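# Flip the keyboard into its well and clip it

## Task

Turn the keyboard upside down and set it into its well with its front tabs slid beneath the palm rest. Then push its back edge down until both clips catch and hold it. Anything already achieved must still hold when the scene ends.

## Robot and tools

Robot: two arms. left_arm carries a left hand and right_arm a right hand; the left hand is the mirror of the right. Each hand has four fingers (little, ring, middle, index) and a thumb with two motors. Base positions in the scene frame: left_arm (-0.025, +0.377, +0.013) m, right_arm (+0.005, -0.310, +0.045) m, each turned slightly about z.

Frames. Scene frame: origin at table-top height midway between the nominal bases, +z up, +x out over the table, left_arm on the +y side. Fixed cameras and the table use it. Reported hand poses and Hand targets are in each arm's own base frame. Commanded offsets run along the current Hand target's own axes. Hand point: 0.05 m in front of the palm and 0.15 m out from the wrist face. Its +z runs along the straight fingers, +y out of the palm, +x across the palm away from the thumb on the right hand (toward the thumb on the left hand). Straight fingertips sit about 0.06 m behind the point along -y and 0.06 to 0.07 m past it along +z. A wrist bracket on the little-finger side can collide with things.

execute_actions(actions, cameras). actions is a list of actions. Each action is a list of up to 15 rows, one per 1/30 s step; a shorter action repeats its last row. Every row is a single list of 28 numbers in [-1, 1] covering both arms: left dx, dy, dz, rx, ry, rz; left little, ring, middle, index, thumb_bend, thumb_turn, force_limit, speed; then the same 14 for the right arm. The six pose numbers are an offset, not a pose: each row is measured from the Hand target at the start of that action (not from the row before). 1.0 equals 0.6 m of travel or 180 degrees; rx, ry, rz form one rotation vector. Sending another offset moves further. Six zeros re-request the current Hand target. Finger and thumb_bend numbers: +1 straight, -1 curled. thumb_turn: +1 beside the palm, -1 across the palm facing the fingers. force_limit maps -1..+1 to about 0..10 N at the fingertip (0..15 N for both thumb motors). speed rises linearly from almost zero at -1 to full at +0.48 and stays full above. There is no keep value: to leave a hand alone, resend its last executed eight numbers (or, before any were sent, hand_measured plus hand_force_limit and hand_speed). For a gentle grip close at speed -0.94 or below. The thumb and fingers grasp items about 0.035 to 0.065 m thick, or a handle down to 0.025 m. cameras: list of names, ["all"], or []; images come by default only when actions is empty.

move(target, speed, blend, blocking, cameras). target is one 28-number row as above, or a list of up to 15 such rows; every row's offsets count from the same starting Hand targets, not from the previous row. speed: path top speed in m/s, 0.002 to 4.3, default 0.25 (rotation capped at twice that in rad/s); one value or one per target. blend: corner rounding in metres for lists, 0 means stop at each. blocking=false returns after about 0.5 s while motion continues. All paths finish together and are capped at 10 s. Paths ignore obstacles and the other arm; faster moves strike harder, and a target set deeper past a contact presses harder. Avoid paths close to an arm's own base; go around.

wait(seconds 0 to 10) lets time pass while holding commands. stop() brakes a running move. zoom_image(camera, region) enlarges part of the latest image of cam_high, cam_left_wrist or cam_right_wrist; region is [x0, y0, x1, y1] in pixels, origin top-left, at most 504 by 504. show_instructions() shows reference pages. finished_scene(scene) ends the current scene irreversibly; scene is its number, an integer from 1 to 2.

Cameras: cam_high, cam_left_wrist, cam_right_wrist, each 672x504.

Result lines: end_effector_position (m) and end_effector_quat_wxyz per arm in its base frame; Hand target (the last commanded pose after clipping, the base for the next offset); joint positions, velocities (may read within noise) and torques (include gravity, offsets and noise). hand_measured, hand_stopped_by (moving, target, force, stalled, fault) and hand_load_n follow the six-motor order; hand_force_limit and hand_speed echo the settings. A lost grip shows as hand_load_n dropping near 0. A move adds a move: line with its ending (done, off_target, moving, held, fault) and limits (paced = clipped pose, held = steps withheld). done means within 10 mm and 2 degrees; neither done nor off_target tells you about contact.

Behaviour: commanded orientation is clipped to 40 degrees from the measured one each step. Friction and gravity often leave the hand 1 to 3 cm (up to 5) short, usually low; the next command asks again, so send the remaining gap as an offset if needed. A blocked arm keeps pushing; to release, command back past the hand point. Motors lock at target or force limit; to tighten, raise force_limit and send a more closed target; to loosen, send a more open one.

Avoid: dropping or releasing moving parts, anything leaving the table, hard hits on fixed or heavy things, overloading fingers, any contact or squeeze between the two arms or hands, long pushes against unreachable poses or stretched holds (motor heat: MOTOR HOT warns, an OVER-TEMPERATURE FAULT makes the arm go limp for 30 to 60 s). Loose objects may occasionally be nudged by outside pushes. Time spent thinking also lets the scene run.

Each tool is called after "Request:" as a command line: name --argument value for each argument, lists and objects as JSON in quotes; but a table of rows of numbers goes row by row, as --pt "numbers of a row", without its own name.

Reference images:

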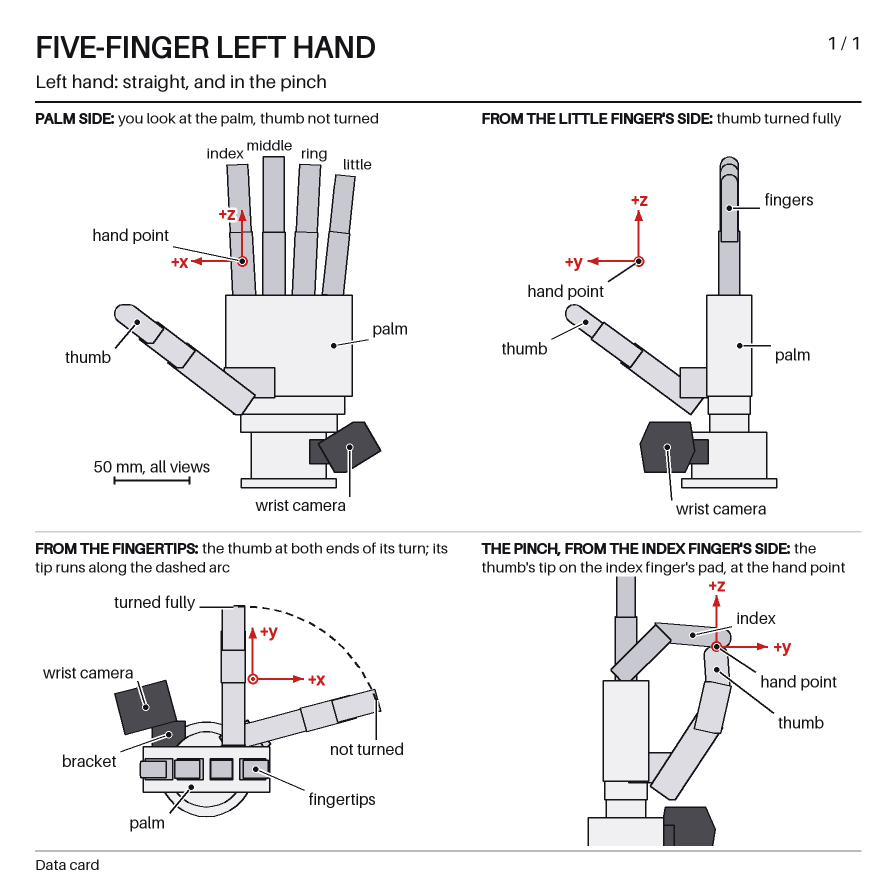

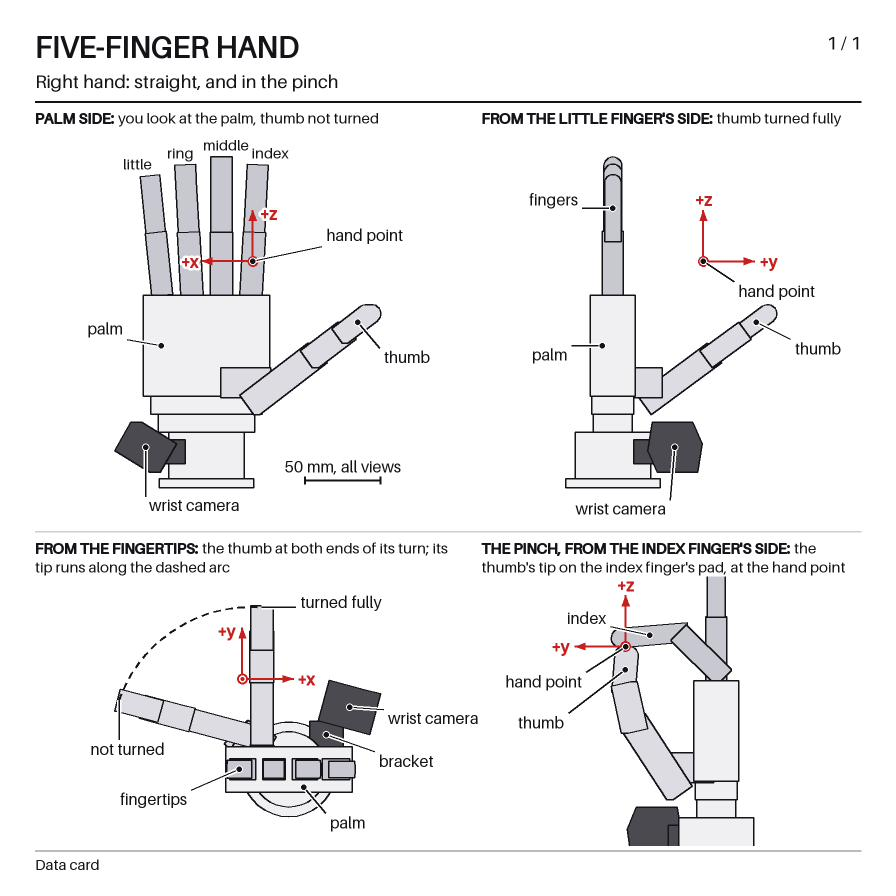

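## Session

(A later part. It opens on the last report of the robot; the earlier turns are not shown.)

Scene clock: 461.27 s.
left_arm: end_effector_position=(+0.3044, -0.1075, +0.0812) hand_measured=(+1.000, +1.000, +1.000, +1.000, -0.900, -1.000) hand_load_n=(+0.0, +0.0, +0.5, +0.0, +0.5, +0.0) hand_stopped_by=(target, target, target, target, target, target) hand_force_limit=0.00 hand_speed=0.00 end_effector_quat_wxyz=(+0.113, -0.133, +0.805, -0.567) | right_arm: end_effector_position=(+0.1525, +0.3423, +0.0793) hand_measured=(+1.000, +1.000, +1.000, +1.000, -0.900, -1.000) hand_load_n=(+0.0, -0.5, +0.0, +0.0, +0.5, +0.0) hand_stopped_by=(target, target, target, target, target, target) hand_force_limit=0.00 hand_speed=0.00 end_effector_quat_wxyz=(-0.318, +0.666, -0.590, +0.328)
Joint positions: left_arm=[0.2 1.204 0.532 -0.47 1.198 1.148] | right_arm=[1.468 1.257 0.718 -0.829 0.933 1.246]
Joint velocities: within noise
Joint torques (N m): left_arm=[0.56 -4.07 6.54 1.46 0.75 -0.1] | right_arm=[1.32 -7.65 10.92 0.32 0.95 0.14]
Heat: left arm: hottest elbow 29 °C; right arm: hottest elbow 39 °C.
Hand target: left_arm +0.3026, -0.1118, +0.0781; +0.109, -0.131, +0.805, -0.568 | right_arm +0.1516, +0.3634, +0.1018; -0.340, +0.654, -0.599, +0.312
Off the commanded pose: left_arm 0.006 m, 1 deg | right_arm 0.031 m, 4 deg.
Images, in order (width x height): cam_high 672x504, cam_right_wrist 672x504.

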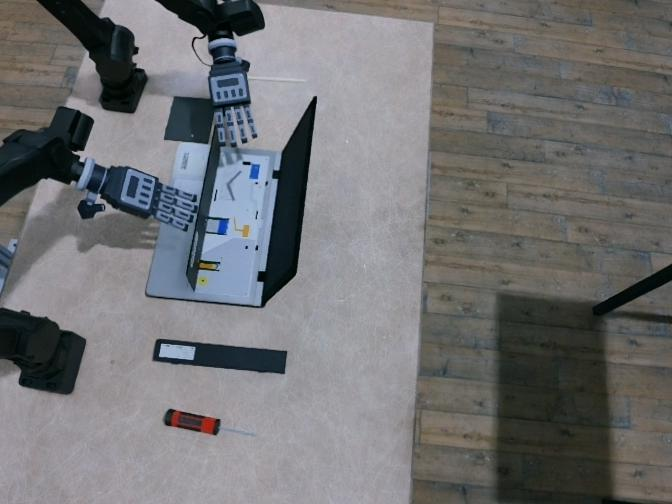

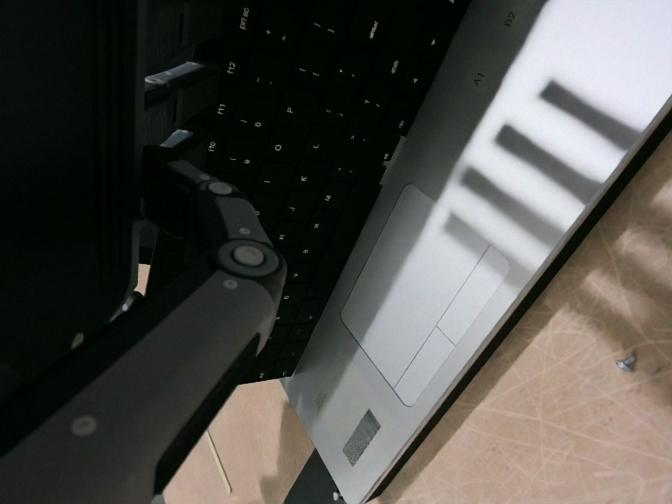

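Request:
zoom_image --camera "cam_high" --region '[140, 90, 320, 310]'

Scaled by 2.291 from the camera's 672x504 image, which has a finer 960x720 frame.

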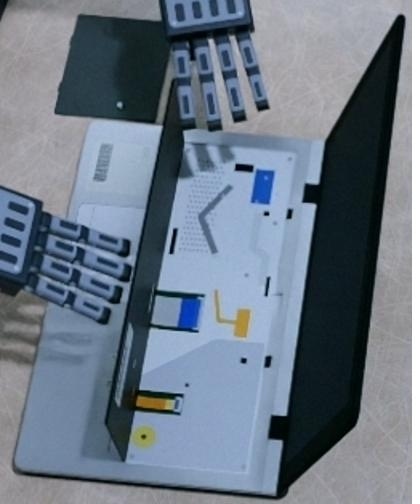

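Request:
move --target '[0,0,0,0,0,0,1,1,1,1,-0.9,-1,0,0,0,-0.0191,0.0273,0,0,0,1,1,1,1,-0.9,-1,0,0]' --speed 0.05 --cameras '["cam_high"]'

Request:
zoom_image --camera "cam_high" --region '[140, 90, 320, 310]'

Scene clock: 489.90 s.
left_arm: end_effector_position=(+0.3044, -0.1075, +0.0812) hand_measured=(+1.000, +1.000, +1.000, +1.000, -0.900, -1.000) hand_load_n=(+0.0, +0.0, +0.0, +0.0, +0.0, +0.0) hand_stopped_by=(target, target, target, target, target, target) hand_force_limit=0.00 hand_speed=0.00 end_effector_quat_wxyz=(+0.113, -0.133, +0.805, -0.567) | right_arm: end_effector_position=(+0.1645, +0.3448, +0.0803) hand_measured=(+1.000, +1.000, +1.000, +1.000, -0.900, -1.000) hand_load_n=(-0.5, +0.0, -1.0, +0.0, +0.0, +0.0) hand_stopped_by=(target, target, target, target, target, target) hand_force_limit=0.00 hand_speed=0.00 end_effector_quat_wxyz=(-0.319, +0.665, -0.591, +0.327)
Joint positions: left_arm=[0.2 1.204 0.532 -0.47 1.198 1.148] | right_arm=[1.432 1.257 0.718 -0.78 0.926 1.188]
Joint torques (N m): left_arm=[0.67 -4.01 6.54 1.44 0.77 -0.11] | right_arm=[-0.91 -7.59 10.55 1.76 0.7 -0.16]
Heat: left arm: hottest elbow 28 °C; right arm: hottest elbow 39 °C.
Hand target: left_arm +0.3026, -0.1118, +0.0781; +0.109, -0.131, +0.805, -0.568 | right_arm +0.1715, +0.3651, +0.1018; -0.340, +0.654, -0.599, +0.312
Off the commanded pose: left_arm 0.006 m, 1 deg | right_arm 0.030 m, 3 deg.
move: off_target (right_arm)
Images, in order (width x height): cam_high 672x504.

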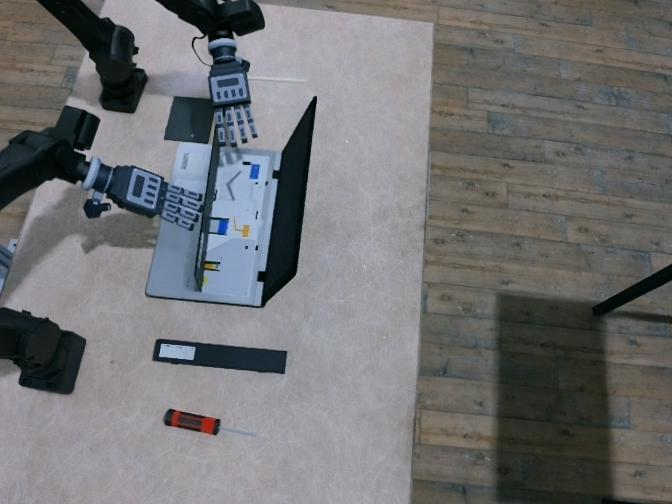

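Scaled by 2.291 from the camera's 672x504 image, which has a finer 960x720 frame.

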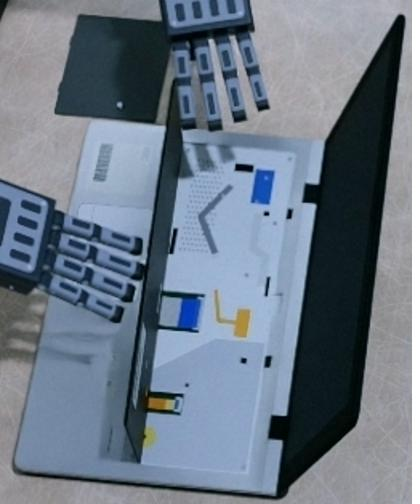

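Request:
move --target '[-0.0313,-0.0039,0.0107,0,0,0,1,1,1,1,-0.9,-1,0,0,0,0,0,0,0,0,1,1,1,1,-0.9,-1,0,0]' --speed 0.03 --cameras '["cam_high"]'

Request:
zoom_image --camera "cam_high" --region '[140, 90, 320, 310]'

Scene clock: 507.07 s.
left_arm: end_effector_position=(+0.3064, -0.1103, +0.0705) hand_measured=(+1.000, +1.000, +1.000, +1.000, -0.900, -1.000) hand_load_n=(+0.0, +0.0, +0.0, +0.0, +0.0, +0.0) hand_stopped_by=(target, target, target, target, target, target) hand_force_limit=0.00 hand_speed=0.00 end_effector_quat_wxyz=(+0.099, -0.144, +0.804, -0.568) | right_arm: end_effector_position=(+0.1648, +0.3452, +0.0804) hand_measured=(+1.000, +1.000, +1.000, +1.000, -0.900, -1.000) hand_load_n=(+0.0, +0.0, -0.5, +0.0, +0.0, +0.0) hand_stopped_by=(target, target, target, target, target, target) hand_force_limit=0.00 hand_speed=0.00 end_effector_quat_wxyz=(-0.320, +0.665, -0.591, +0.326)
Joint positions: left_arm=[0.19 1.251 0.532 -0.432 1.194 1.119] | right_arm=[1.431 1.257 0.718 -0.777 0.925 1.187]
Joint torques (N m): left_arm=[0.56 -4.01 9.89 1.51 0.72 -0.12] | right_arm=[-0.26 -7.88 10.62 1.54 0.71 -0.18]
Heat: left arm: hottest elbow 28 °C; right arm: hottest elbow 39 °C.
Hand target: left_arm +0.3225, -0.1120, +0.0787; +0.109, -0.131, +0.805, -0.568 | right_arm +0.1715, +0.3651, +0.1018; -0.340, +0.654, -0.599, +0.312
Off the commanded pose: left_arm 0.018 m, 2 deg | right_arm 0.030 m, 3 deg.
move: off_target (left_arm, right_arm)
Images, in order (width x height): cam_high 672x504.

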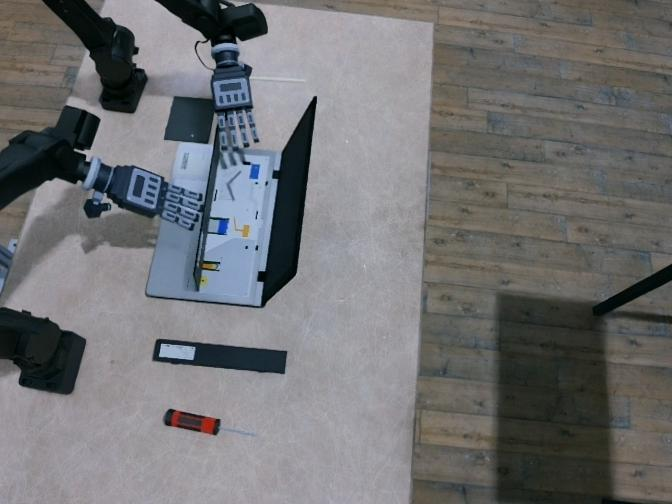

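Scaled by 2.291 from the camera's 672x504 image, which has a finer 960x720 frame.

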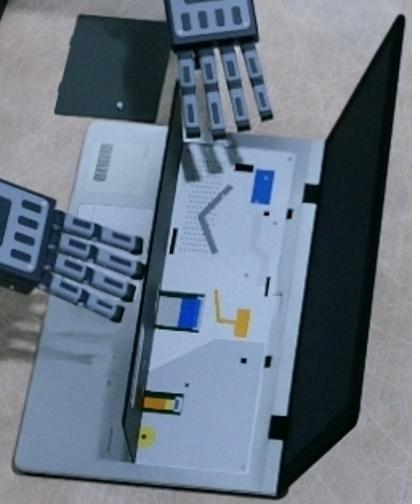

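Request:
move --target '[-0.0235,-0.0186,0.0023,0,0,0,1,1,1,1,-0.9,-1,0,0,0,0,0,0,0,0,1,1,1,1,-0.9,-1,0,0]' --speed 0.03 --cameras '["cam_high"]'

Request:
zoom_image --camera "cam_high" --region '[140, 90, 320, 310]'

Scene clock: 513.57 s.
left_arm: end_effector_position=(+0.3161, -0.1113, +0.0764) hand_measured=(+1.000, +1.000, +1.000, +1.000, -0.900, -1.000) hand_load_n=(+0.0, -0.5, +0.0, +0.0, +0.0, +0.0) hand_stopped_by=(target, target, target, target, target, target) hand_force_limit=0.00 hand_speed=0.00 end_effector_quat_wxyz=(+0.097, -0.145, +0.804, -0.568) | right_arm: end_effector_position=(+0.1651, +0.3457, +0.0805) hand_measured=(+1.000, +1.000, +1.000, +1.000, -0.900, -1.000) hand_load_n=(-0.5, +0.0, -0.5, +0.0, +0.0, +0.0) hand_stopped_by=(target, target, target, target, target, target) hand_force_limit=0.00 hand_speed=0.00 end_effector_quat_wxyz=(-0.320, +0.664, -0.592, +0.326)
Joint positions: left_arm=[0.181 1.264 0.561 -0.432 1.192 1.097] | right_arm=[1.43 1.257 0.718 -0.775 0.925 1.187]
Joint torques (N m): left_arm=[0.73 -4.19 11.37 1.03 0.67 -0.12] | right_arm=[-1.03 -7.65 10.51 1.46 0.69 -0.19]
Heat: left arm: hottest elbow 29 °C; right arm: hottest elbow 39 °C.
Hand target: left_arm +0.3372, -0.1121, +0.0891; +0.109, -0.131, +0.805, -0.568 | right_arm +0.1715, +0.3651, +0.1018; -0.340, +0.654, -0.599, +0.312
Off the commanded pose: left_arm 0.025 m, 2 deg | right_arm 0.029 m, 3 deg.
move: off_target (left_arm, right_arm)
Images, in order (width x height): cam_high 672x504.

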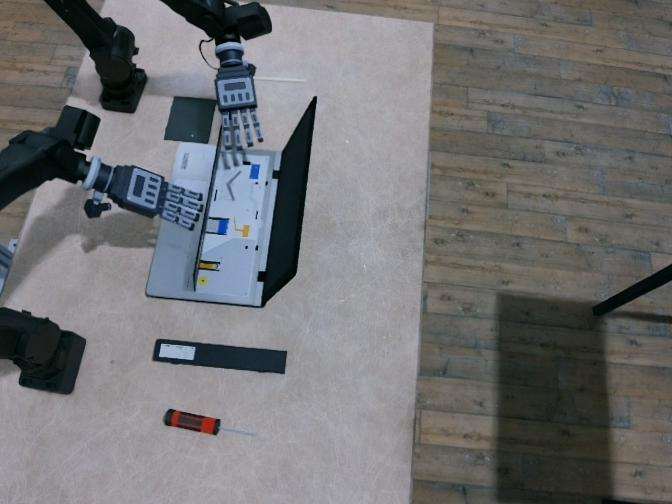

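Scaled by 2.291 from the camera's 672x504 image, which has a finer 960x720 frame.

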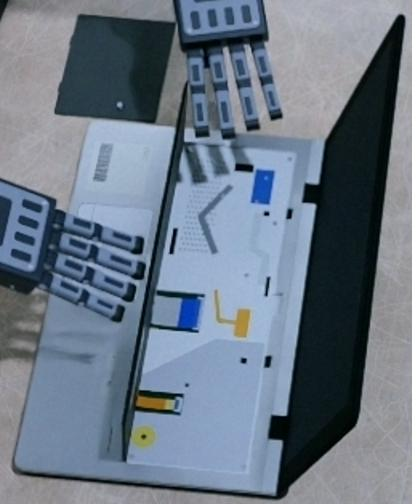

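Request:
move --target '[-0.0235,-0.0029,0.008,0,0,0,1,1,1,1,-0.9,-1,0,0,0,0,0,0,0,0,1,1,1,1,-0.9,-1,0,0]' --speed 0.03

Request:
move --target '[0,0,0,0,0,0,1,1,1,1,-0.9,-1,0,0,0,0.0191,-0.0273,0,0,0,1,1,1,1,-0.9,-1,0,0]' --speed 0.05 --cameras '["cam_high"]'

Request:
zoom_image --camera "cam_high" --region '[140, 90, 320, 310]'

Scene clock: 521.90 s.
left_arm: end_effector_position=(+0.3286, -0.1112, +0.0769) hand_measured=(+1.000, +1.000, +1.000, +1.000, -0.900, -1.000) hand_load_n=(+0.0, +0.0, +0.0, +0.0, +0.0, +0.0) hand_stopped_by=(target, target, target, target, target, target) hand_force_limit=0.00 hand_speed=0.00 end_effector_quat_wxyz=(+0.092, -0.148, +0.804, -0.568) | right_arm: end_effector_position=(+0.1651, +0.3457, +0.0805) hand_measured=(+1.000, +1.000, +1.000, +1.000, -0.900, -1.000) hand_load_n=(+0.0, +0.0, +0.0, +0.0, +0.5, +0.0) hand_stopped_by=(target, target, target, target, target, target) hand_force_limit=0.00 hand_speed=0.00 end_effector_quat_wxyz=(-0.320, +0.664, -0.592, +0.326)
Joint positions: left_arm=[0.173 1.302 0.595 -0.424 1.188 1.081] | right_arm=[1.43 1.257 0.718 -0.775 0.925 1.187]
Joint torques (N m): left_arm=[0.62 -4.66 11.37 1.54 0.68 -0.1] | right_arm=[-0.56 -7.47 10.65 1.52 0.69 -0.16]
Heat: left arm: hottest elbow 30 °C; right arm: hottest elbow 39 °C.
Hand target: left_arm +0.3523, -0.1122, +0.0897; +0.109, -0.131, +0.805, -0.568 | right_arm +0.1715, +0.3651, +0.1018; -0.340, +0.654, -0.599, +0.312
Off the commanded pose: left_arm 0.027 m, 3 deg | right_arm 0.029 m, 3 deg.
move: off_target (left_arm, right_arm)

Scene clock: 523.13 s.
left_arm: end_effector_position=(+0.3286, -0.1112, +0.0769) hand_measured=(+1.000, +1.000, +1.000, +1.000, -0.900, -1.000) hand_load_n=(+0.0, +0.0, +0.0, -0.5, +0.0, +0.0) hand_stopped_by=(target, target, target, target, target, target) hand_force_limit=0.00 hand_speed=0.00 end_effector_quat_wxyz=(+0.092, -0.148, +0.804, -0.568) | right_arm: end_effector_position=(+0.1523, +0.3424, +0.0793) hand_measured=(+1.000, +1.000, +1.000, +1.000, -0.900, -1.000) hand_load_n=(+0.0, +0.0, +0.0, +0.0, +0.0, +0.0) hand_stopped_by=(target, target, target, target, target, target) hand_force_limit=0.00 hand_speed=0.00 end_effector_quat_wxyz=(-0.318, +0.666, -0.590, +0.328)
Joint positions: left_arm=[0.173 1.302 0.595 -0.424 1.188 1.08] | right_arm=[1.469 1.257 0.718 -0.829 0.934 1.245]
Joint torques (N m): left_arm=[0.62 -4.6 11.38 1.54 0.68 -0.11] | right_arm=[0.62 -7.53 10.96 0.29 0.95 0.15]
Heat: left arm: hottest elbow 31 °C; right arm: hottest elbow 39 °C.
Hand target: left_arm +0.3523, -0.1121, +0.0897; +0.109, -0.131, +0.805, -0.568 | right_arm +0.1517, +0.3633, +0.1018; -0.340, +0.654, -0.599, +0.313
Off the commanded pose: left_arm 0.027 m, 3 deg | right_arm 0.031 m, 4 deg.
move: off_target (left_arm, right_arm)
Images, in order (width x height): cam_high 672x504.

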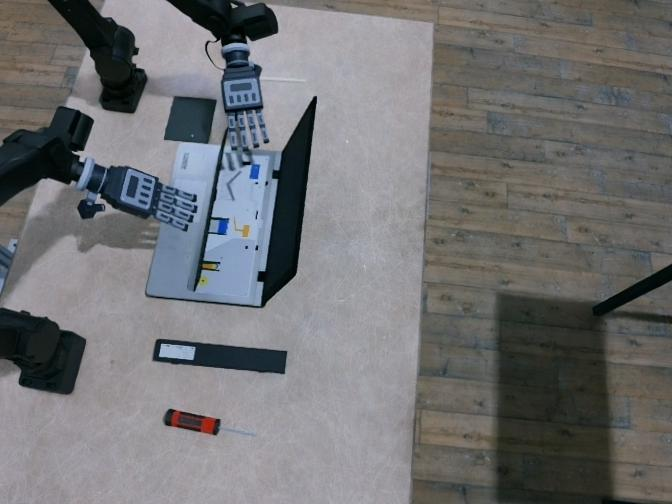

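Scaled by 2.291 from the camera's 672x504 image, which has a finer 960x720 frame.

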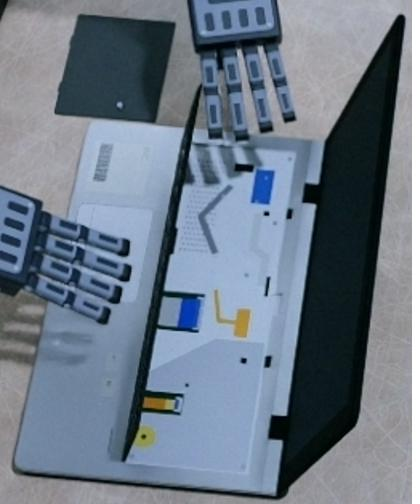

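Request:
move --target '[0,0,0,0,0,0,1,1,1,1,-0.9,-1,0,0,-0.0102,-0.0152,-0.1525,0,0,0,1,1,1,1,-0.9,-1,0,0]' --speed 0.12

Scene clock: 554.97 s.
left_arm: end_effector_position=(+0.3286, -0.1112, +0.0769) hand_measured=(+1.000, +1.000, +1.000, +1.000, -0.900, -1.000) hand_load_n=(+0.0, +0.0, +0.0, +0.0, +0.5, +0.0) hand_stopped_by=(target, target, target, target, target, target) hand_force_limit=0.00 hand_speed=0.00 end_effector_quat_wxyz=(+0.092, -0.148, +0.804, -0.568) | right_arm: end_effector_position=(+0.0857, +0.3448, +0.1451) hand_measured=(+1.000, +1.000, +1.000, +1.000, -0.900, -1.000) hand_load_n=(+0.0, +0.0, +0.0, +0.0, +0.0, +0.0) hand_stopped_by=(target, target, target, target, target, target) hand_force_limit=0.00 hand_speed=0.00 end_effector_quat_wxyz=(-0.326, +0.662, -0.591, +0.325)
Joint positions: left_arm=[0.173 1.302 0.595 -0.424 1.188 1.08] | right_arm=[1.687 1.229 0.885 -1.31 0.955 1.616]
Joint torques (N m): left_arm=[0.62 -4.66 11.36 1.54 0.67 -0.11] | right_arm=[0.44 -5.95 11.41 -0.06 0.96 0.14]
Heat: left arm: hottest elbow 34 °C; right arm: hottest elbow 40 °C.
Hand target: left_arm +0.3523, -0.1121, +0.0897; +0.109, -0.131, +0.805, -0.568 | right_arm +0.0815, +0.3634, +0.1616; -0.340, +0.654, -0.599, +0.312
Off the commanded pose: left_arm 0.027 m, 3 deg | right_arm 0.025 m, 3 deg.
move: off_target (left_arm, right_arm)

Request:
move --pt "0 0 0 0 0 0 1 1 1 1 -0.9 -1 0 0 0.2842 -0.1095 0.0737 0 -0.2048 -0.1434 1 1 1 1 -0.9 -1 0 0" --pt "0 0 0 0 0 0 1 1 1 1 -0.9 -1 0 0 0.477 -0.1397 0.175 0 -0.3868 -0.2709 1 1 1 1 -0.9 -1 0 0" --speed 0.25 --blend '[0.04,0]' --cameras '["cam_high"]'

Scene clock: 569.43 s.
left_arm: end_effector_position=(+0.3286, -0.1112, +0.0769) hand_measured=(+1.000, +1.000, +1.000, +1.000, -0.900, -1.000) hand_load_n=(+0.0, -0.5, +0.0, +0.0, +0.0, +0.0) hand_stopped_by=(target, target, target, target, target, target) hand_force_limit=0.00 hand_speed=0.00 end_effector_quat_wxyz=(+0.092, -0.148, +0.804, -0.568) | right_arm: end_effector_position=(+0.2224, +0.0941, +0.1572) hand_measured=(+1.000, +1.000, +1.000, +1.000, -0.900, -1.000) hand_load_n=(+0.0, +0.0, +0.0, +0.0, +0.5, +0.0) hand_stopped_by=(target, target, target, target, target, target) hand_force_limit=0.00 hand_speed=0.00 end_effector_quat_wxyz=(-0.460, +0.888, -0.009, -0.017)
Joint positions: left_arm=[0.173 1.302 0.595 -0.424 1.188 1.08] | right_arm=[-0.113 1.097 0.808 -1.478 -0.943 -1.765]
Joint torques (N m): left_arm=[0.73 -4.66 11.33 1.54 0.67 -0.11] | right_arm=[-0.26 -3.37 11.52 -0.47 -0.74 -0.19]
Heat: left arm: hottest elbow 35 °C; right arm: hottest elbow 40 °C.
Hand target: left_arm +0.3523, -0.1121, +0.0897; +0.109, -0.131, +0.805, -0.568 | right_arm +0.2401, +0.0901, +0.1705; -0.461, +0.887, +0.000, +0.000
Off the commanded pose: left_arm 0.027 m, 3 deg | right_arm 0.022 m, 2 deg.
move: off_target (left_arm, right_arm)
Images, in order (width x height): cam_high 672x504.

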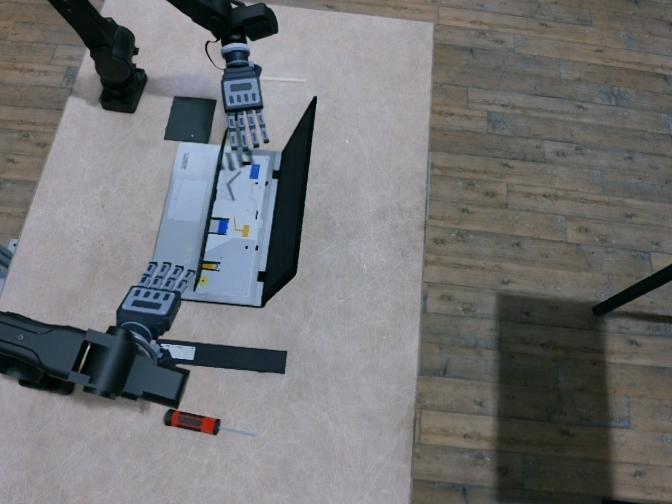

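Request:
move --target '[0,0,0,0,0,0,1,1,1,1,-0.9,-1,0,0,0.1417,0.1051,0.0533,0.0833,0,0,1,1,1,1,-0.9,-1,0,0]' --speed 0.15 --cameras '["cam_high","cam_right_wrist"]'

Request:
zoom_image --camera "cam_high" --region '[140, 130, 320, 350]'

Scene clock: 587.23 s.
left_arm: end_effector_position=(+0.3286, -0.1112, +0.0769) hand_measured=(+1.000, +1.000, +1.000, +1.000, -0.900, -1.000) hand_load_n=(+0.0, +0.0, +0.0, -0.5, +0.0, +0.5) hand_stopped_by=(target, target, target, target, target, target) hand_force_limit=0.00 hand_speed=0.00 end_effector_quat_wxyz=(+0.092, -0.148, +0.804, -0.568) | right_arm: end_effector_position=(+0.3049, +0.0860, +0.0982) hand_measured=(+1.000, +1.000, +1.000, +1.000, -0.900, -1.000) hand_load_n=(+0.0, +0.0, +0.0, +0.0, +0.0, +0.0) hand_stopped_by=(target, target, target, target, target, target) hand_force_limit=0.00 hand_speed=0.00 end_effector_quat_wxyz=(-0.566, +0.824, -0.023, -0.017)
Joint positions: left_arm=[0.173 1.302 0.595 -0.424 1.188 1.08] | right_arm=[-0.214 1.531 0.902 -1.45 -1.147 -2.06]
Joint torques (N m): left_arm=[0.73 -4.66 11.34 1.54 0.68 -0.11] | right_arm=[-0.21 -8.18 9.25 0.13 -0.76 -0.21]
Heat: left arm: hottest elbow 35 °C; right arm: hottest elbow 40 °C.
Hand target: left_arm +0.3523, -0.1121, +0.0897; +0.109, -0.131, +0.805, -0.568 | right_arm +0.3251, +0.0801, +0.1007; -0.573, +0.819, +0.000, +0.000
Off the commanded pose: left_arm 0.027 m, 3 deg | right_arm 0.021 m, 3 deg.
joint sent to its limit (right arm) — joint 6 (wrist roll), lower limit. The joint targets still meet the commanded pose.
move: off_target (left_arm, right_arm)
Images, in order (width x height): cam_high 672x504, cam_right_wrist 672x504.

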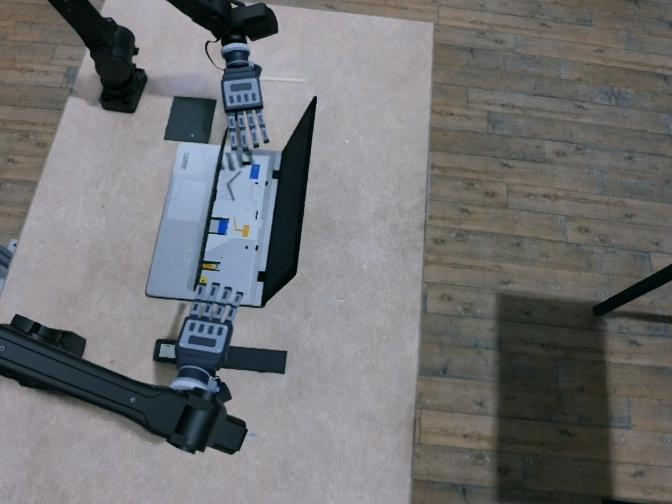

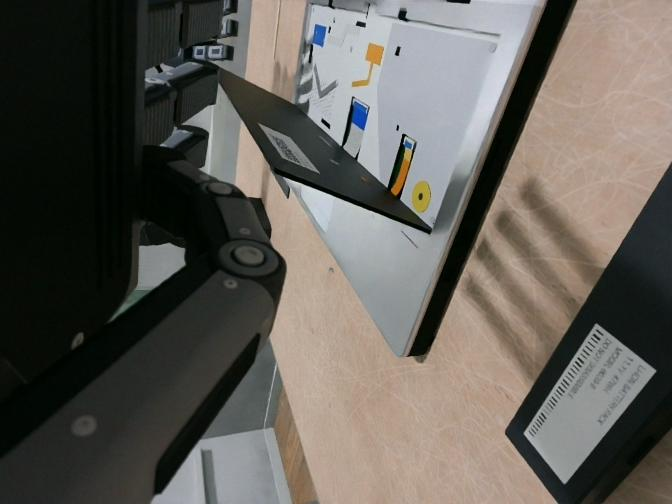

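Scaled by 2.291 from the camera's 672x504 image, which has a finer 960x720 frame.

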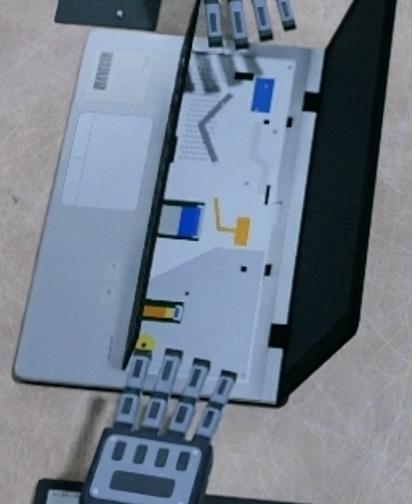

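Request:
move --pt "0 0 0 0 0 0 1 1 1 1 -0.9 -1 0 0 0 0.0877 0.0319 0 0 0 1 1 1 1 -0.9 -1 0 0" --pt "0 0 0 0 0 0 1 1 1 1 -0.9 -1 0 0 0 0.0364 0.1729 0 0 0 1 1 1 1 -0.9 -1 0 0" --speed 0.1 --blend '[0.02,0]' --cameras '["cam_high","cam_right_wrist"]'

Request:
zoom_image --camera "cam_high" --region '[140, 130, 320, 350]'

Scene clock: 610.23 s.
left_arm: end_effector_position=(+0.3286, -0.1112, +0.0769) hand_measured=(+1.000, +1.000, +1.000, +1.000, -0.900, -1.000) hand_load_n=(+0.0, +0.0, +0.0, +0.0, +0.0, +0.0) hand_stopped_by=(target, target, target, target, target, target) hand_force_limit=0.00 hand_speed=0.00 end_effector_quat_wxyz=(+0.092, -0.148, +0.804, -0.568) | right_arm: end_effector_position=(+0.3262, +0.1675, +0.0408) hand_measured=(+1.000, +1.000, +1.000, +1.000, -0.900, -1.000) hand_load_n=(+0.0, +0.0, +0.0, +0.0, +0.0, +0.0) hand_stopped_by=(target, target, target, target, target, target) hand_force_limit=0.00 hand_speed=0.00 end_effector_quat_wxyz=(-0.575, +0.818, -0.003, -0.003)
Joint positions: left_arm=[0.173 1.302 0.595 -0.424 1.188 1.08] | right_arm=[0.016 1.565 0.77 -0.737 -1.224 -1.522]
Joint torques (N m): left_arm=[0.62 -4.66 11.33 1.54 0.67 -0.11] | right_arm=[0.97 -10.81 5.63 1.06 -0.59 0.14]
Heat: left arm: hottest elbow 36 °C; right arm: hottest elbow 39 °C.
Hand target: left_arm +0.3523, -0.1121, +0.0897; +0.109, -0.131, +0.805, -0.568 | right_arm +0.3253, +0.1700, +0.0445; -0.573, +0.819, +0.000, +0.000
Off the commanded pose: left_arm 0.027 m, 3 deg | right_arm 0.005 m, 1 deg.
move: off_target (left_arm)
Images, in order (width x height): cam_high 672x504, cam_right_wrist 672x504.

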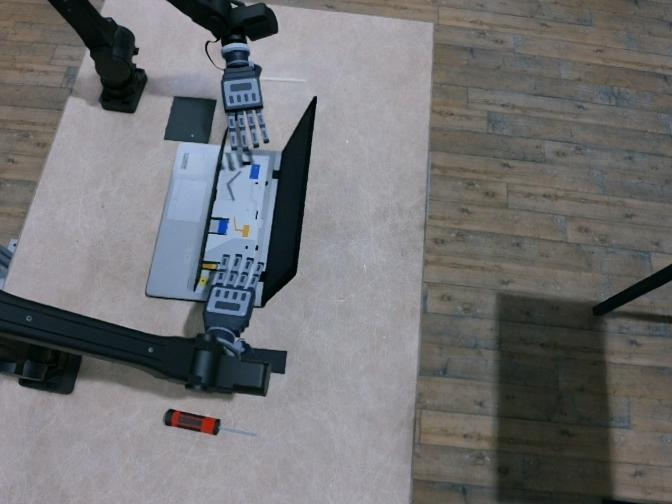

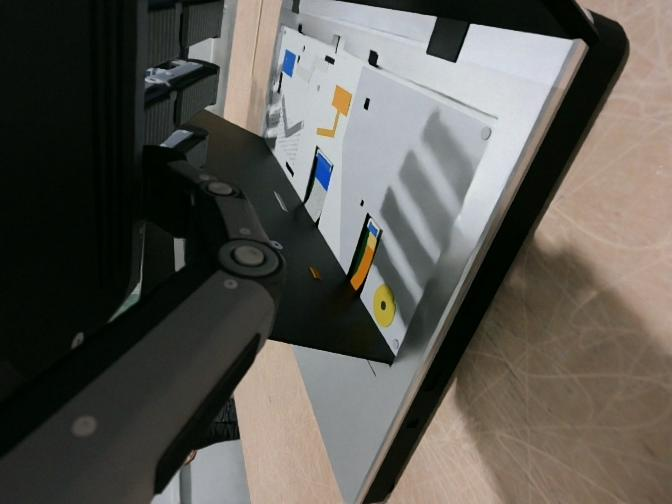

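Scaled by 2.291 from the camera's 672x504 image, which has a finer 960x720 frame.

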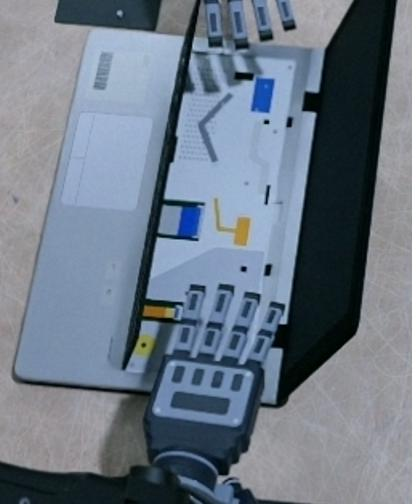

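Request:
move --target '[0,0,0,0,0,0,1,1,1,1,-0.9,-1,0,0,-0.053,0,0,0,0,0,1,1,1,1,-0.9,-1,0,0]' --speed 0.04 --cameras '["cam_high","cam_right_wrist"]'

Request:
zoom_image --camera "cam_high" --region '[140, 130, 320, 350]'

Scene clock: 622.57 s.
left_arm: end_effector_position=(+0.3286, -0.1112, +0.0769) hand_measured=(+1.000, +1.000, +1.000, +1.000, -0.900, -1.000) hand_load_n=(+0.0, +0.0, +0.0, -0.5, +0.0, +0.0) hand_stopped_by=(target, target, target, target, target, target) hand_force_limit=0.00 hand_speed=0.00 end_effector_quat_wxyz=(+0.092, -0.148, +0.804, -0.568) | right_arm: end_effector_position=(+0.2947, +0.1676, +0.0416) hand_measured=(+1.000, +1.000, +1.000, +1.000, -0.900, -1.000) hand_load_n=(-0.5, +0.0, +0.0, +0.0, +0.0, +0.0) hand_stopped_by=(target, target, target, target, target, target) hand_force_limit=0.00 hand_speed=0.00 end_effector_quat_wxyz=(-0.575, +0.818, -0.002, -0.002)
Joint positions: left_arm=[0.173 1.302 0.595 -0.424 1.188 1.08] | right_arm=[0.018 1.488 0.682 -0.717 -1.224 -1.515]
Joint torques (N m): left_arm=[0.62 -4.66 11.34 1.54 0.68 -0.11] | right_arm=[0.79 -9.52 5.49 1.03 -0.58 0.15]
Heat: left arm: hottest elbow 36 °C; right arm: hottest elbow 38 °C.
Hand target: left_arm +0.3523, -0.1121, +0.0897; +0.109, -0.131, +0.805, -0.568 | right_arm +0.2935, +0.1699, +0.0445; -0.573, +0.820, +0.000, +0.000
Off the commanded pose: left_arm 0.027 m, 3 deg | right_arm 0.004 m, 0 deg.
move: off_target (left_arm)
Images, in order (width x height): cam_high 672x504, cam_right_wrist 672x504.

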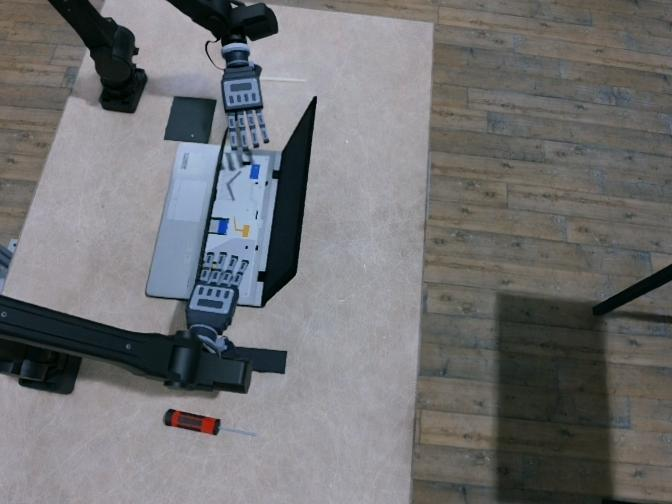

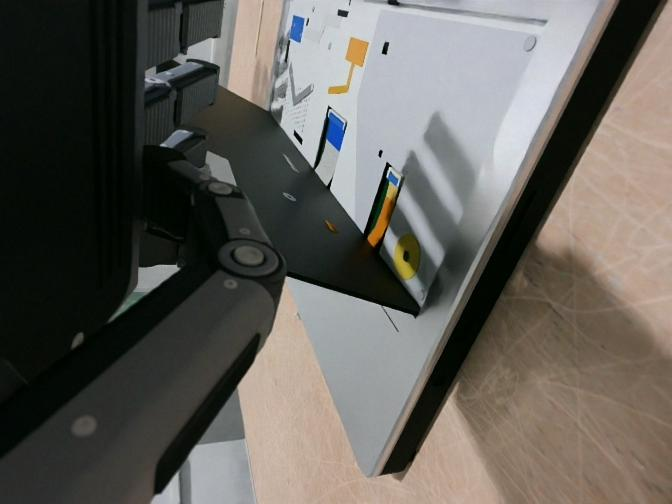

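Scaled by 2.291 from the camera's 672x504 image, which has a finer 960x720 frame.

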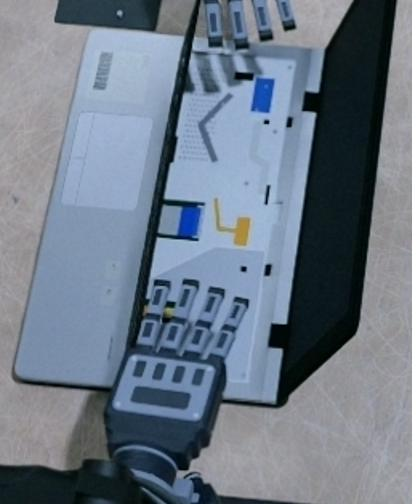

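Request:
move --target '[-0.0157,0.0325,0.0179,0,0,0,1,1,1,1,-0.9,-1,0,0,0.0167,0.0345,0.0125,0,0,0,1,1,1,1,-0.9,-1,0,0]' --speed 0.04 --cameras '["cam_high","cam_right_wrist"]'

Request:
zoom_image --camera "cam_high" --region '[140, 110, 320, 330]'

Scene clock: 653.07 s.
left_arm: end_effector_position=(+0.3394, -0.1113, +0.0570) hand_measured=(+1.000, +1.000, +1.000, +1.000, -0.900, -1.000) hand_load_n=(+0.0, +0.0, +0.0, +0.0, +0.0, +0.0) hand_stopped_by=(target, target, target, target, target, target) hand_force_limit=0.00 hand_speed=0.00 end_effector_quat_wxyz=(+0.093, -0.147, +0.804, -0.568) | right_arm: end_effector_position=(+0.3038, +0.1677, +0.0274) hand_measured=(+1.000, +1.000, +1.000, +1.000, -0.900, -1.000) hand_load_n=(+0.0, +0.0, +0.0, +0.0, +0.0, +0.0) hand_stopped_by=(target, target, target, target, target, target) hand_force_limit=0.00 hand_speed=0.00 end_effector_quat_wxyz=(-0.575, +0.818, +0.004, +0.008)
Joint positions: left_arm=[0.167 1.38 0.595 -0.333 1.186 1.068] | right_arm=[0.018 1.533 0.681 -0.648 -1.224 -1.514]
Joint torques (N m): left_arm=[0.62 -5.42 10.67 1.57 0.66 -0.11] | right_arm=[0.62 -7.53 5.96 1.21 -0.62 0.1]
Heat: left arm: hottest elbow 36 °C; right arm: hottest elbow 36 °C.
Hand target: left_arm +0.3630, -0.1123, +0.0680; +0.109, -0.131, +0.805, -0.568 | right_arm +0.3035, +0.1699, +0.0224; -0.573, +0.819, +0.000, +0.000
Off the commanded pose: left_arm 0.026 m, 3 deg | right_arm 0.005 m, 1 deg.
move: off_target (left_arm)
Images, in order (width x height): cam_high 672x504, cam_right_wrist 672x504.

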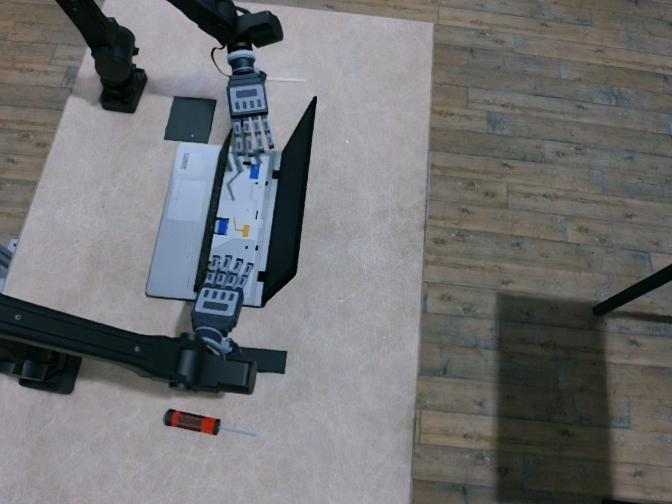

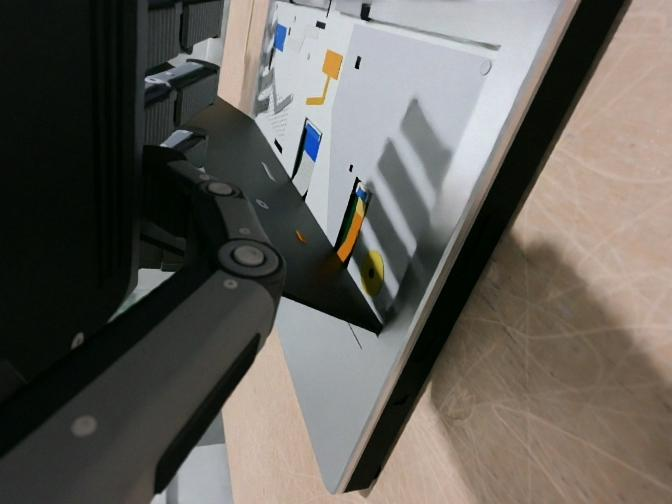

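Scaled by 2.291 from the camera's 672x504 image, which has a finer 960x720 frame.

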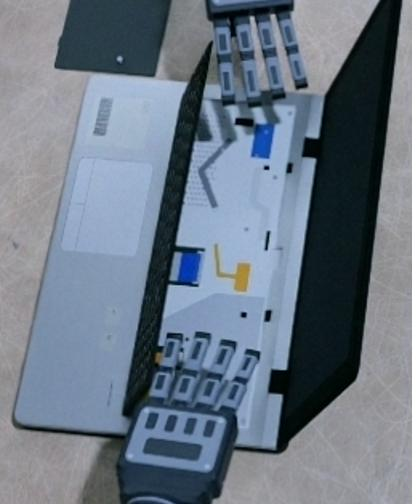

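Request:
move --target '[-0.0157,0.0419,0.0213,0,0,0,1,1,1,1,-0.9,-1,0,0,0.0167,0.0439,0.016,0,0,0,1,1,1,1,-0.9,-1,0,0]' --speed 0.04 --cameras '["cam_high"]'

Request:
zoom_image --camera "cam_high" --region '[140, 110, 320, 330]'

Scene clock: 660.53 s.
left_arm: end_effector_position=(+0.3505, -0.1111, +0.0313) hand_measured=(+1.000, +1.000, +1.000, +1.000, -0.900, -1.000) hand_load_n=(+0.0, +0.0, +0.0, +0.0, +0.5, +0.0) hand_stopped_by=(target, target, target, target, target, target) hand_force_limit=0.00 hand_speed=0.00 end_effector_quat_wxyz=(+0.094, -0.147, +0.805, -0.568) | right_arm: end_effector_position=(+0.3094, +0.1676, -0.0023) hand_measured=(+1.000, +1.000, +1.000, +1.000, -0.900, -1.000) hand_load_n=(+0.0, +0.0, +0.0, +0.0, +0.0, +0.0) hand_stopped_by=(target, target, target, target, target, target) hand_force_limit=0.00 hand_speed=0.00 end_effector_quat_wxyz=(-0.574, +0.819, +0.001, +0.004)
Joint positions: left_arm=[0.162 1.476 0.595 -0.223 1.183 1.055] | right_arm=[0.018 1.629 0.681 -0.562 -1.223 -1.514]
Joint torques (N m): left_arm=[0.67 -6.01 9.88 1.63 0.65 -0.11] | right_arm=[0.5 -7.82 6.05 0.94 -0.65 0.11]
Heat: left arm: hottest elbow 36 °C; right arm: hottest elbow 36 °C.
Hand target: left_arm +0.3738, -0.1124, +0.0402; +0.109, -0.131, +0.805, -0.568 | right_arm +0.3135, +0.1698, -0.0056; -0.573, +0.820, +0.000, +0.000
Off the commanded pose: left_arm 0.025 m, 3 deg | right_arm 0.006 m, 0 deg.
move: off_target (left_arm)
Images, in order (width x height): cam_high 672x504.

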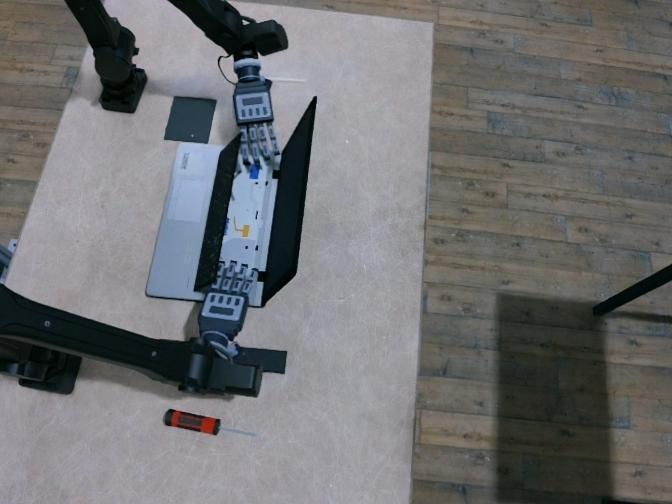

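Scaled by 2.291 from the camera's 672x504 image, which has a finer 960x720 frame.

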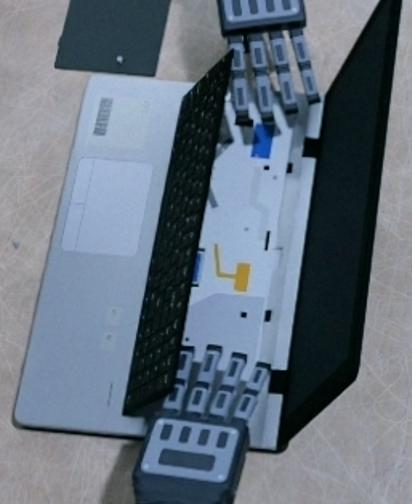

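Request:
move --target '[0.0125,0.047,0.0122,0,0,0,1,1,1,1,-0.9,-1,0,0,0,0.0454,0.0165,0,0,0,1,1,1,1,-0.9,-1,0,0]' --speed 0.04 --cameras '["cam_high"]'

Request:
zoom_image --camera "cam_high" --region '[140, 110, 320, 330]'

Scene clock: 670.90 s.
left_arm: end_effector_position=(+0.3618, -0.1096, +0.0136) hand_measured=(+1.000, +1.000, +1.000, +1.000, -0.900, -1.000) hand_load_n=(+0.0, +0.0, +0.0, +0.0, +0.5, +0.0) hand_stopped_by=(target, target, target, target, target, target) hand_force_limit=0.00 hand_speed=0.00 end_effector_quat_wxyz=(+0.106, -0.137, +0.804, -0.569) | right_arm: end_effector_position=(+0.3160, +0.1677, -0.0288) hand_measured=(+1.000, +1.000, +1.000, +1.000, -0.900, -1.000) hand_load_n=(+0.0, +0.0, +0.0, +0.0, +0.5, +0.0) hand_stopped_by=(target, target, target, target, target, target) hand_force_limit=0.00 hand_speed=0.00 end_effector_quat_wxyz=(-0.574, +0.819, +0.005, +0.009)
Joint positions: left_arm=[0.161 1.545 0.595 -0.121 1.184 1.055] | right_arm=[0.018 1.712 0.681 -0.468 -1.222 -1.514]
Joint torques (N m): left_arm=[0.85 -6.36 6.02 1.81 0.6 -0.06] | right_arm=[0.62 -8.41 4.67 1.07 -0.69 0.08]
Heat: left arm: hottest elbow 35 °C; right arm: hottest elbow 36 °C.
Hand target: left_arm +0.3666, -0.1124, +0.0110; +0.109, -0.131, +0.805, -0.568 | right_arm +0.3136, +0.1698, -0.0345; -0.573, +0.819, +0.000, +0.000
Off the commanded pose: left_arm 0.006 m, 1 deg | right_arm 0.007 m, 1 deg.
move: done
Images, in order (width x height): cam_high 672x504.

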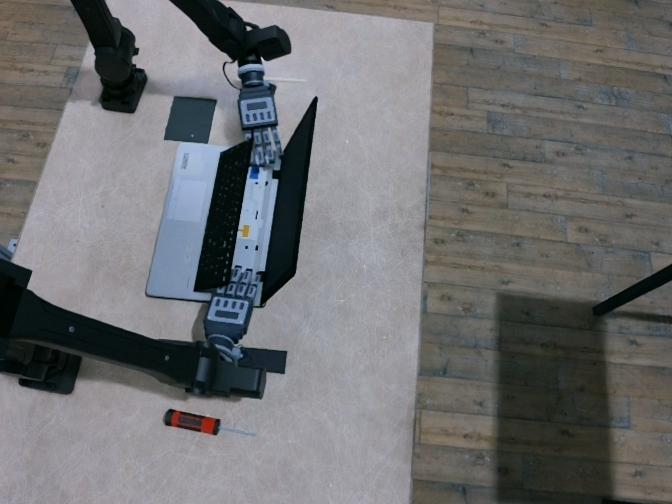

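Scaled by 2.291 from the camera's 672x504 image, which has a finer 960x720 frame.

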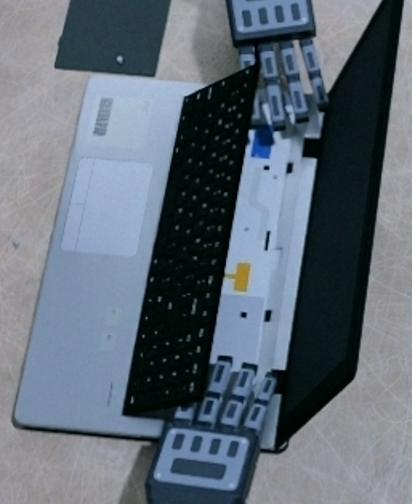

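Request:
move --target '[0.0345,0.0325,-0.0015,0,0,0,1,1,1,1,-0.9,-1,0,0,-0.0133,0.0125,0.0046,0,0,0,1,1,1,1,-0.9,-1,0,0]' --speed 0.04 --cameras '["cam_high"]'

Request:
zoom_image --camera "cam_high" --region '[140, 110, 320, 330]'

Scene clock: 678.13 s.
left_arm: end_effector_position=(+0.3467, -0.1120, -0.0026) hand_measured=(+1.000, +1.000, +1.000, +1.000, -0.900, -1.000) hand_load_n=(+0.0, +0.0, +0.0, -0.5, +0.0, +0.0) hand_stopped_by=(target, target, target, target, target, target) hand_force_limit=0.00 hand_speed=0.00 end_effector_quat_wxyz=(+0.107, -0.133, +0.805, -0.569) | right_arm: end_effector_position=(+0.3116, +0.1676, -0.0355) hand_measured=(+1.000, +1.000, +1.000, +1.000, -0.900, -1.000) hand_load_n=(+0.0, -0.5, -0.5, -0.5, +0.0, +0.0) hand_stopped_by=(target, target, target, target, target, target) hand_force_limit=0.00 hand_speed=0.00 end_effector_quat_wxyz=(-0.574, +0.819, +0.007, +0.012)
Joint positions: left_arm=[0.161 1.564 0.545 -0.059 1.186 1.068] | right_arm=[0.018 1.721 0.663 -0.432 -1.222 -1.514]
Joint torques (N m): left_arm=[1.61 -6.3 4.3 1.61 0.74 0.06] | right_arm=[0.32 -8.29 4.04 1.22 -0.67 0.09]
Heat: left arm: hottest elbow 34 °C; right arm: hottest elbow 35 °C.
Hand target: left_arm +0.3451, -0.1123, -0.0076; +0.109, -0.131, +0.805, -0.568 | right_arm +0.3055, +0.1698, -0.0426; -0.573, +0.819, +0.000, +0.000
Off the commanded pose: left_arm 0.005 m, 0 deg | right_arm 0.010 m, 2 deg.
move: done
Images, in order (width x height): cam_high 672x504.

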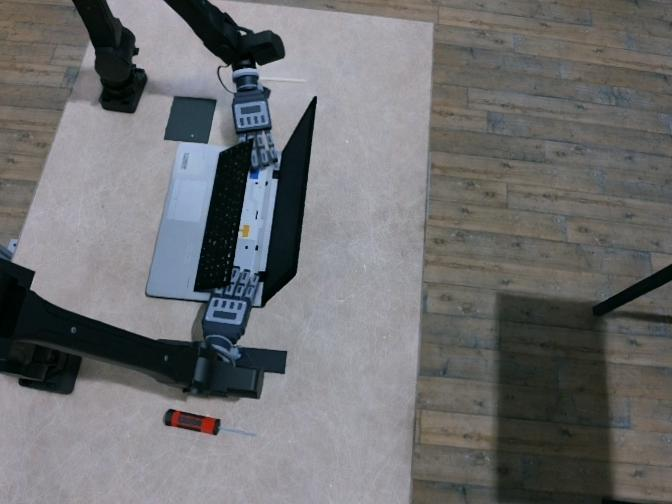

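Scaled by 2.291 from the camera's 672x504 image, which has a finer 960x720 frame.

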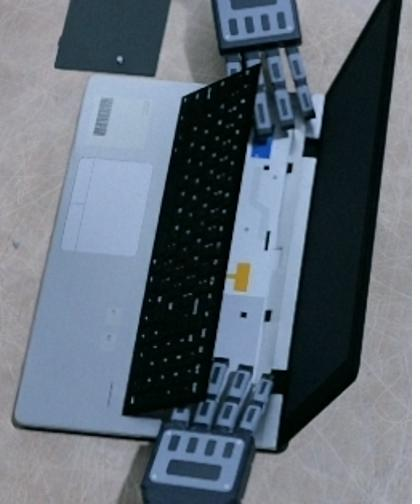

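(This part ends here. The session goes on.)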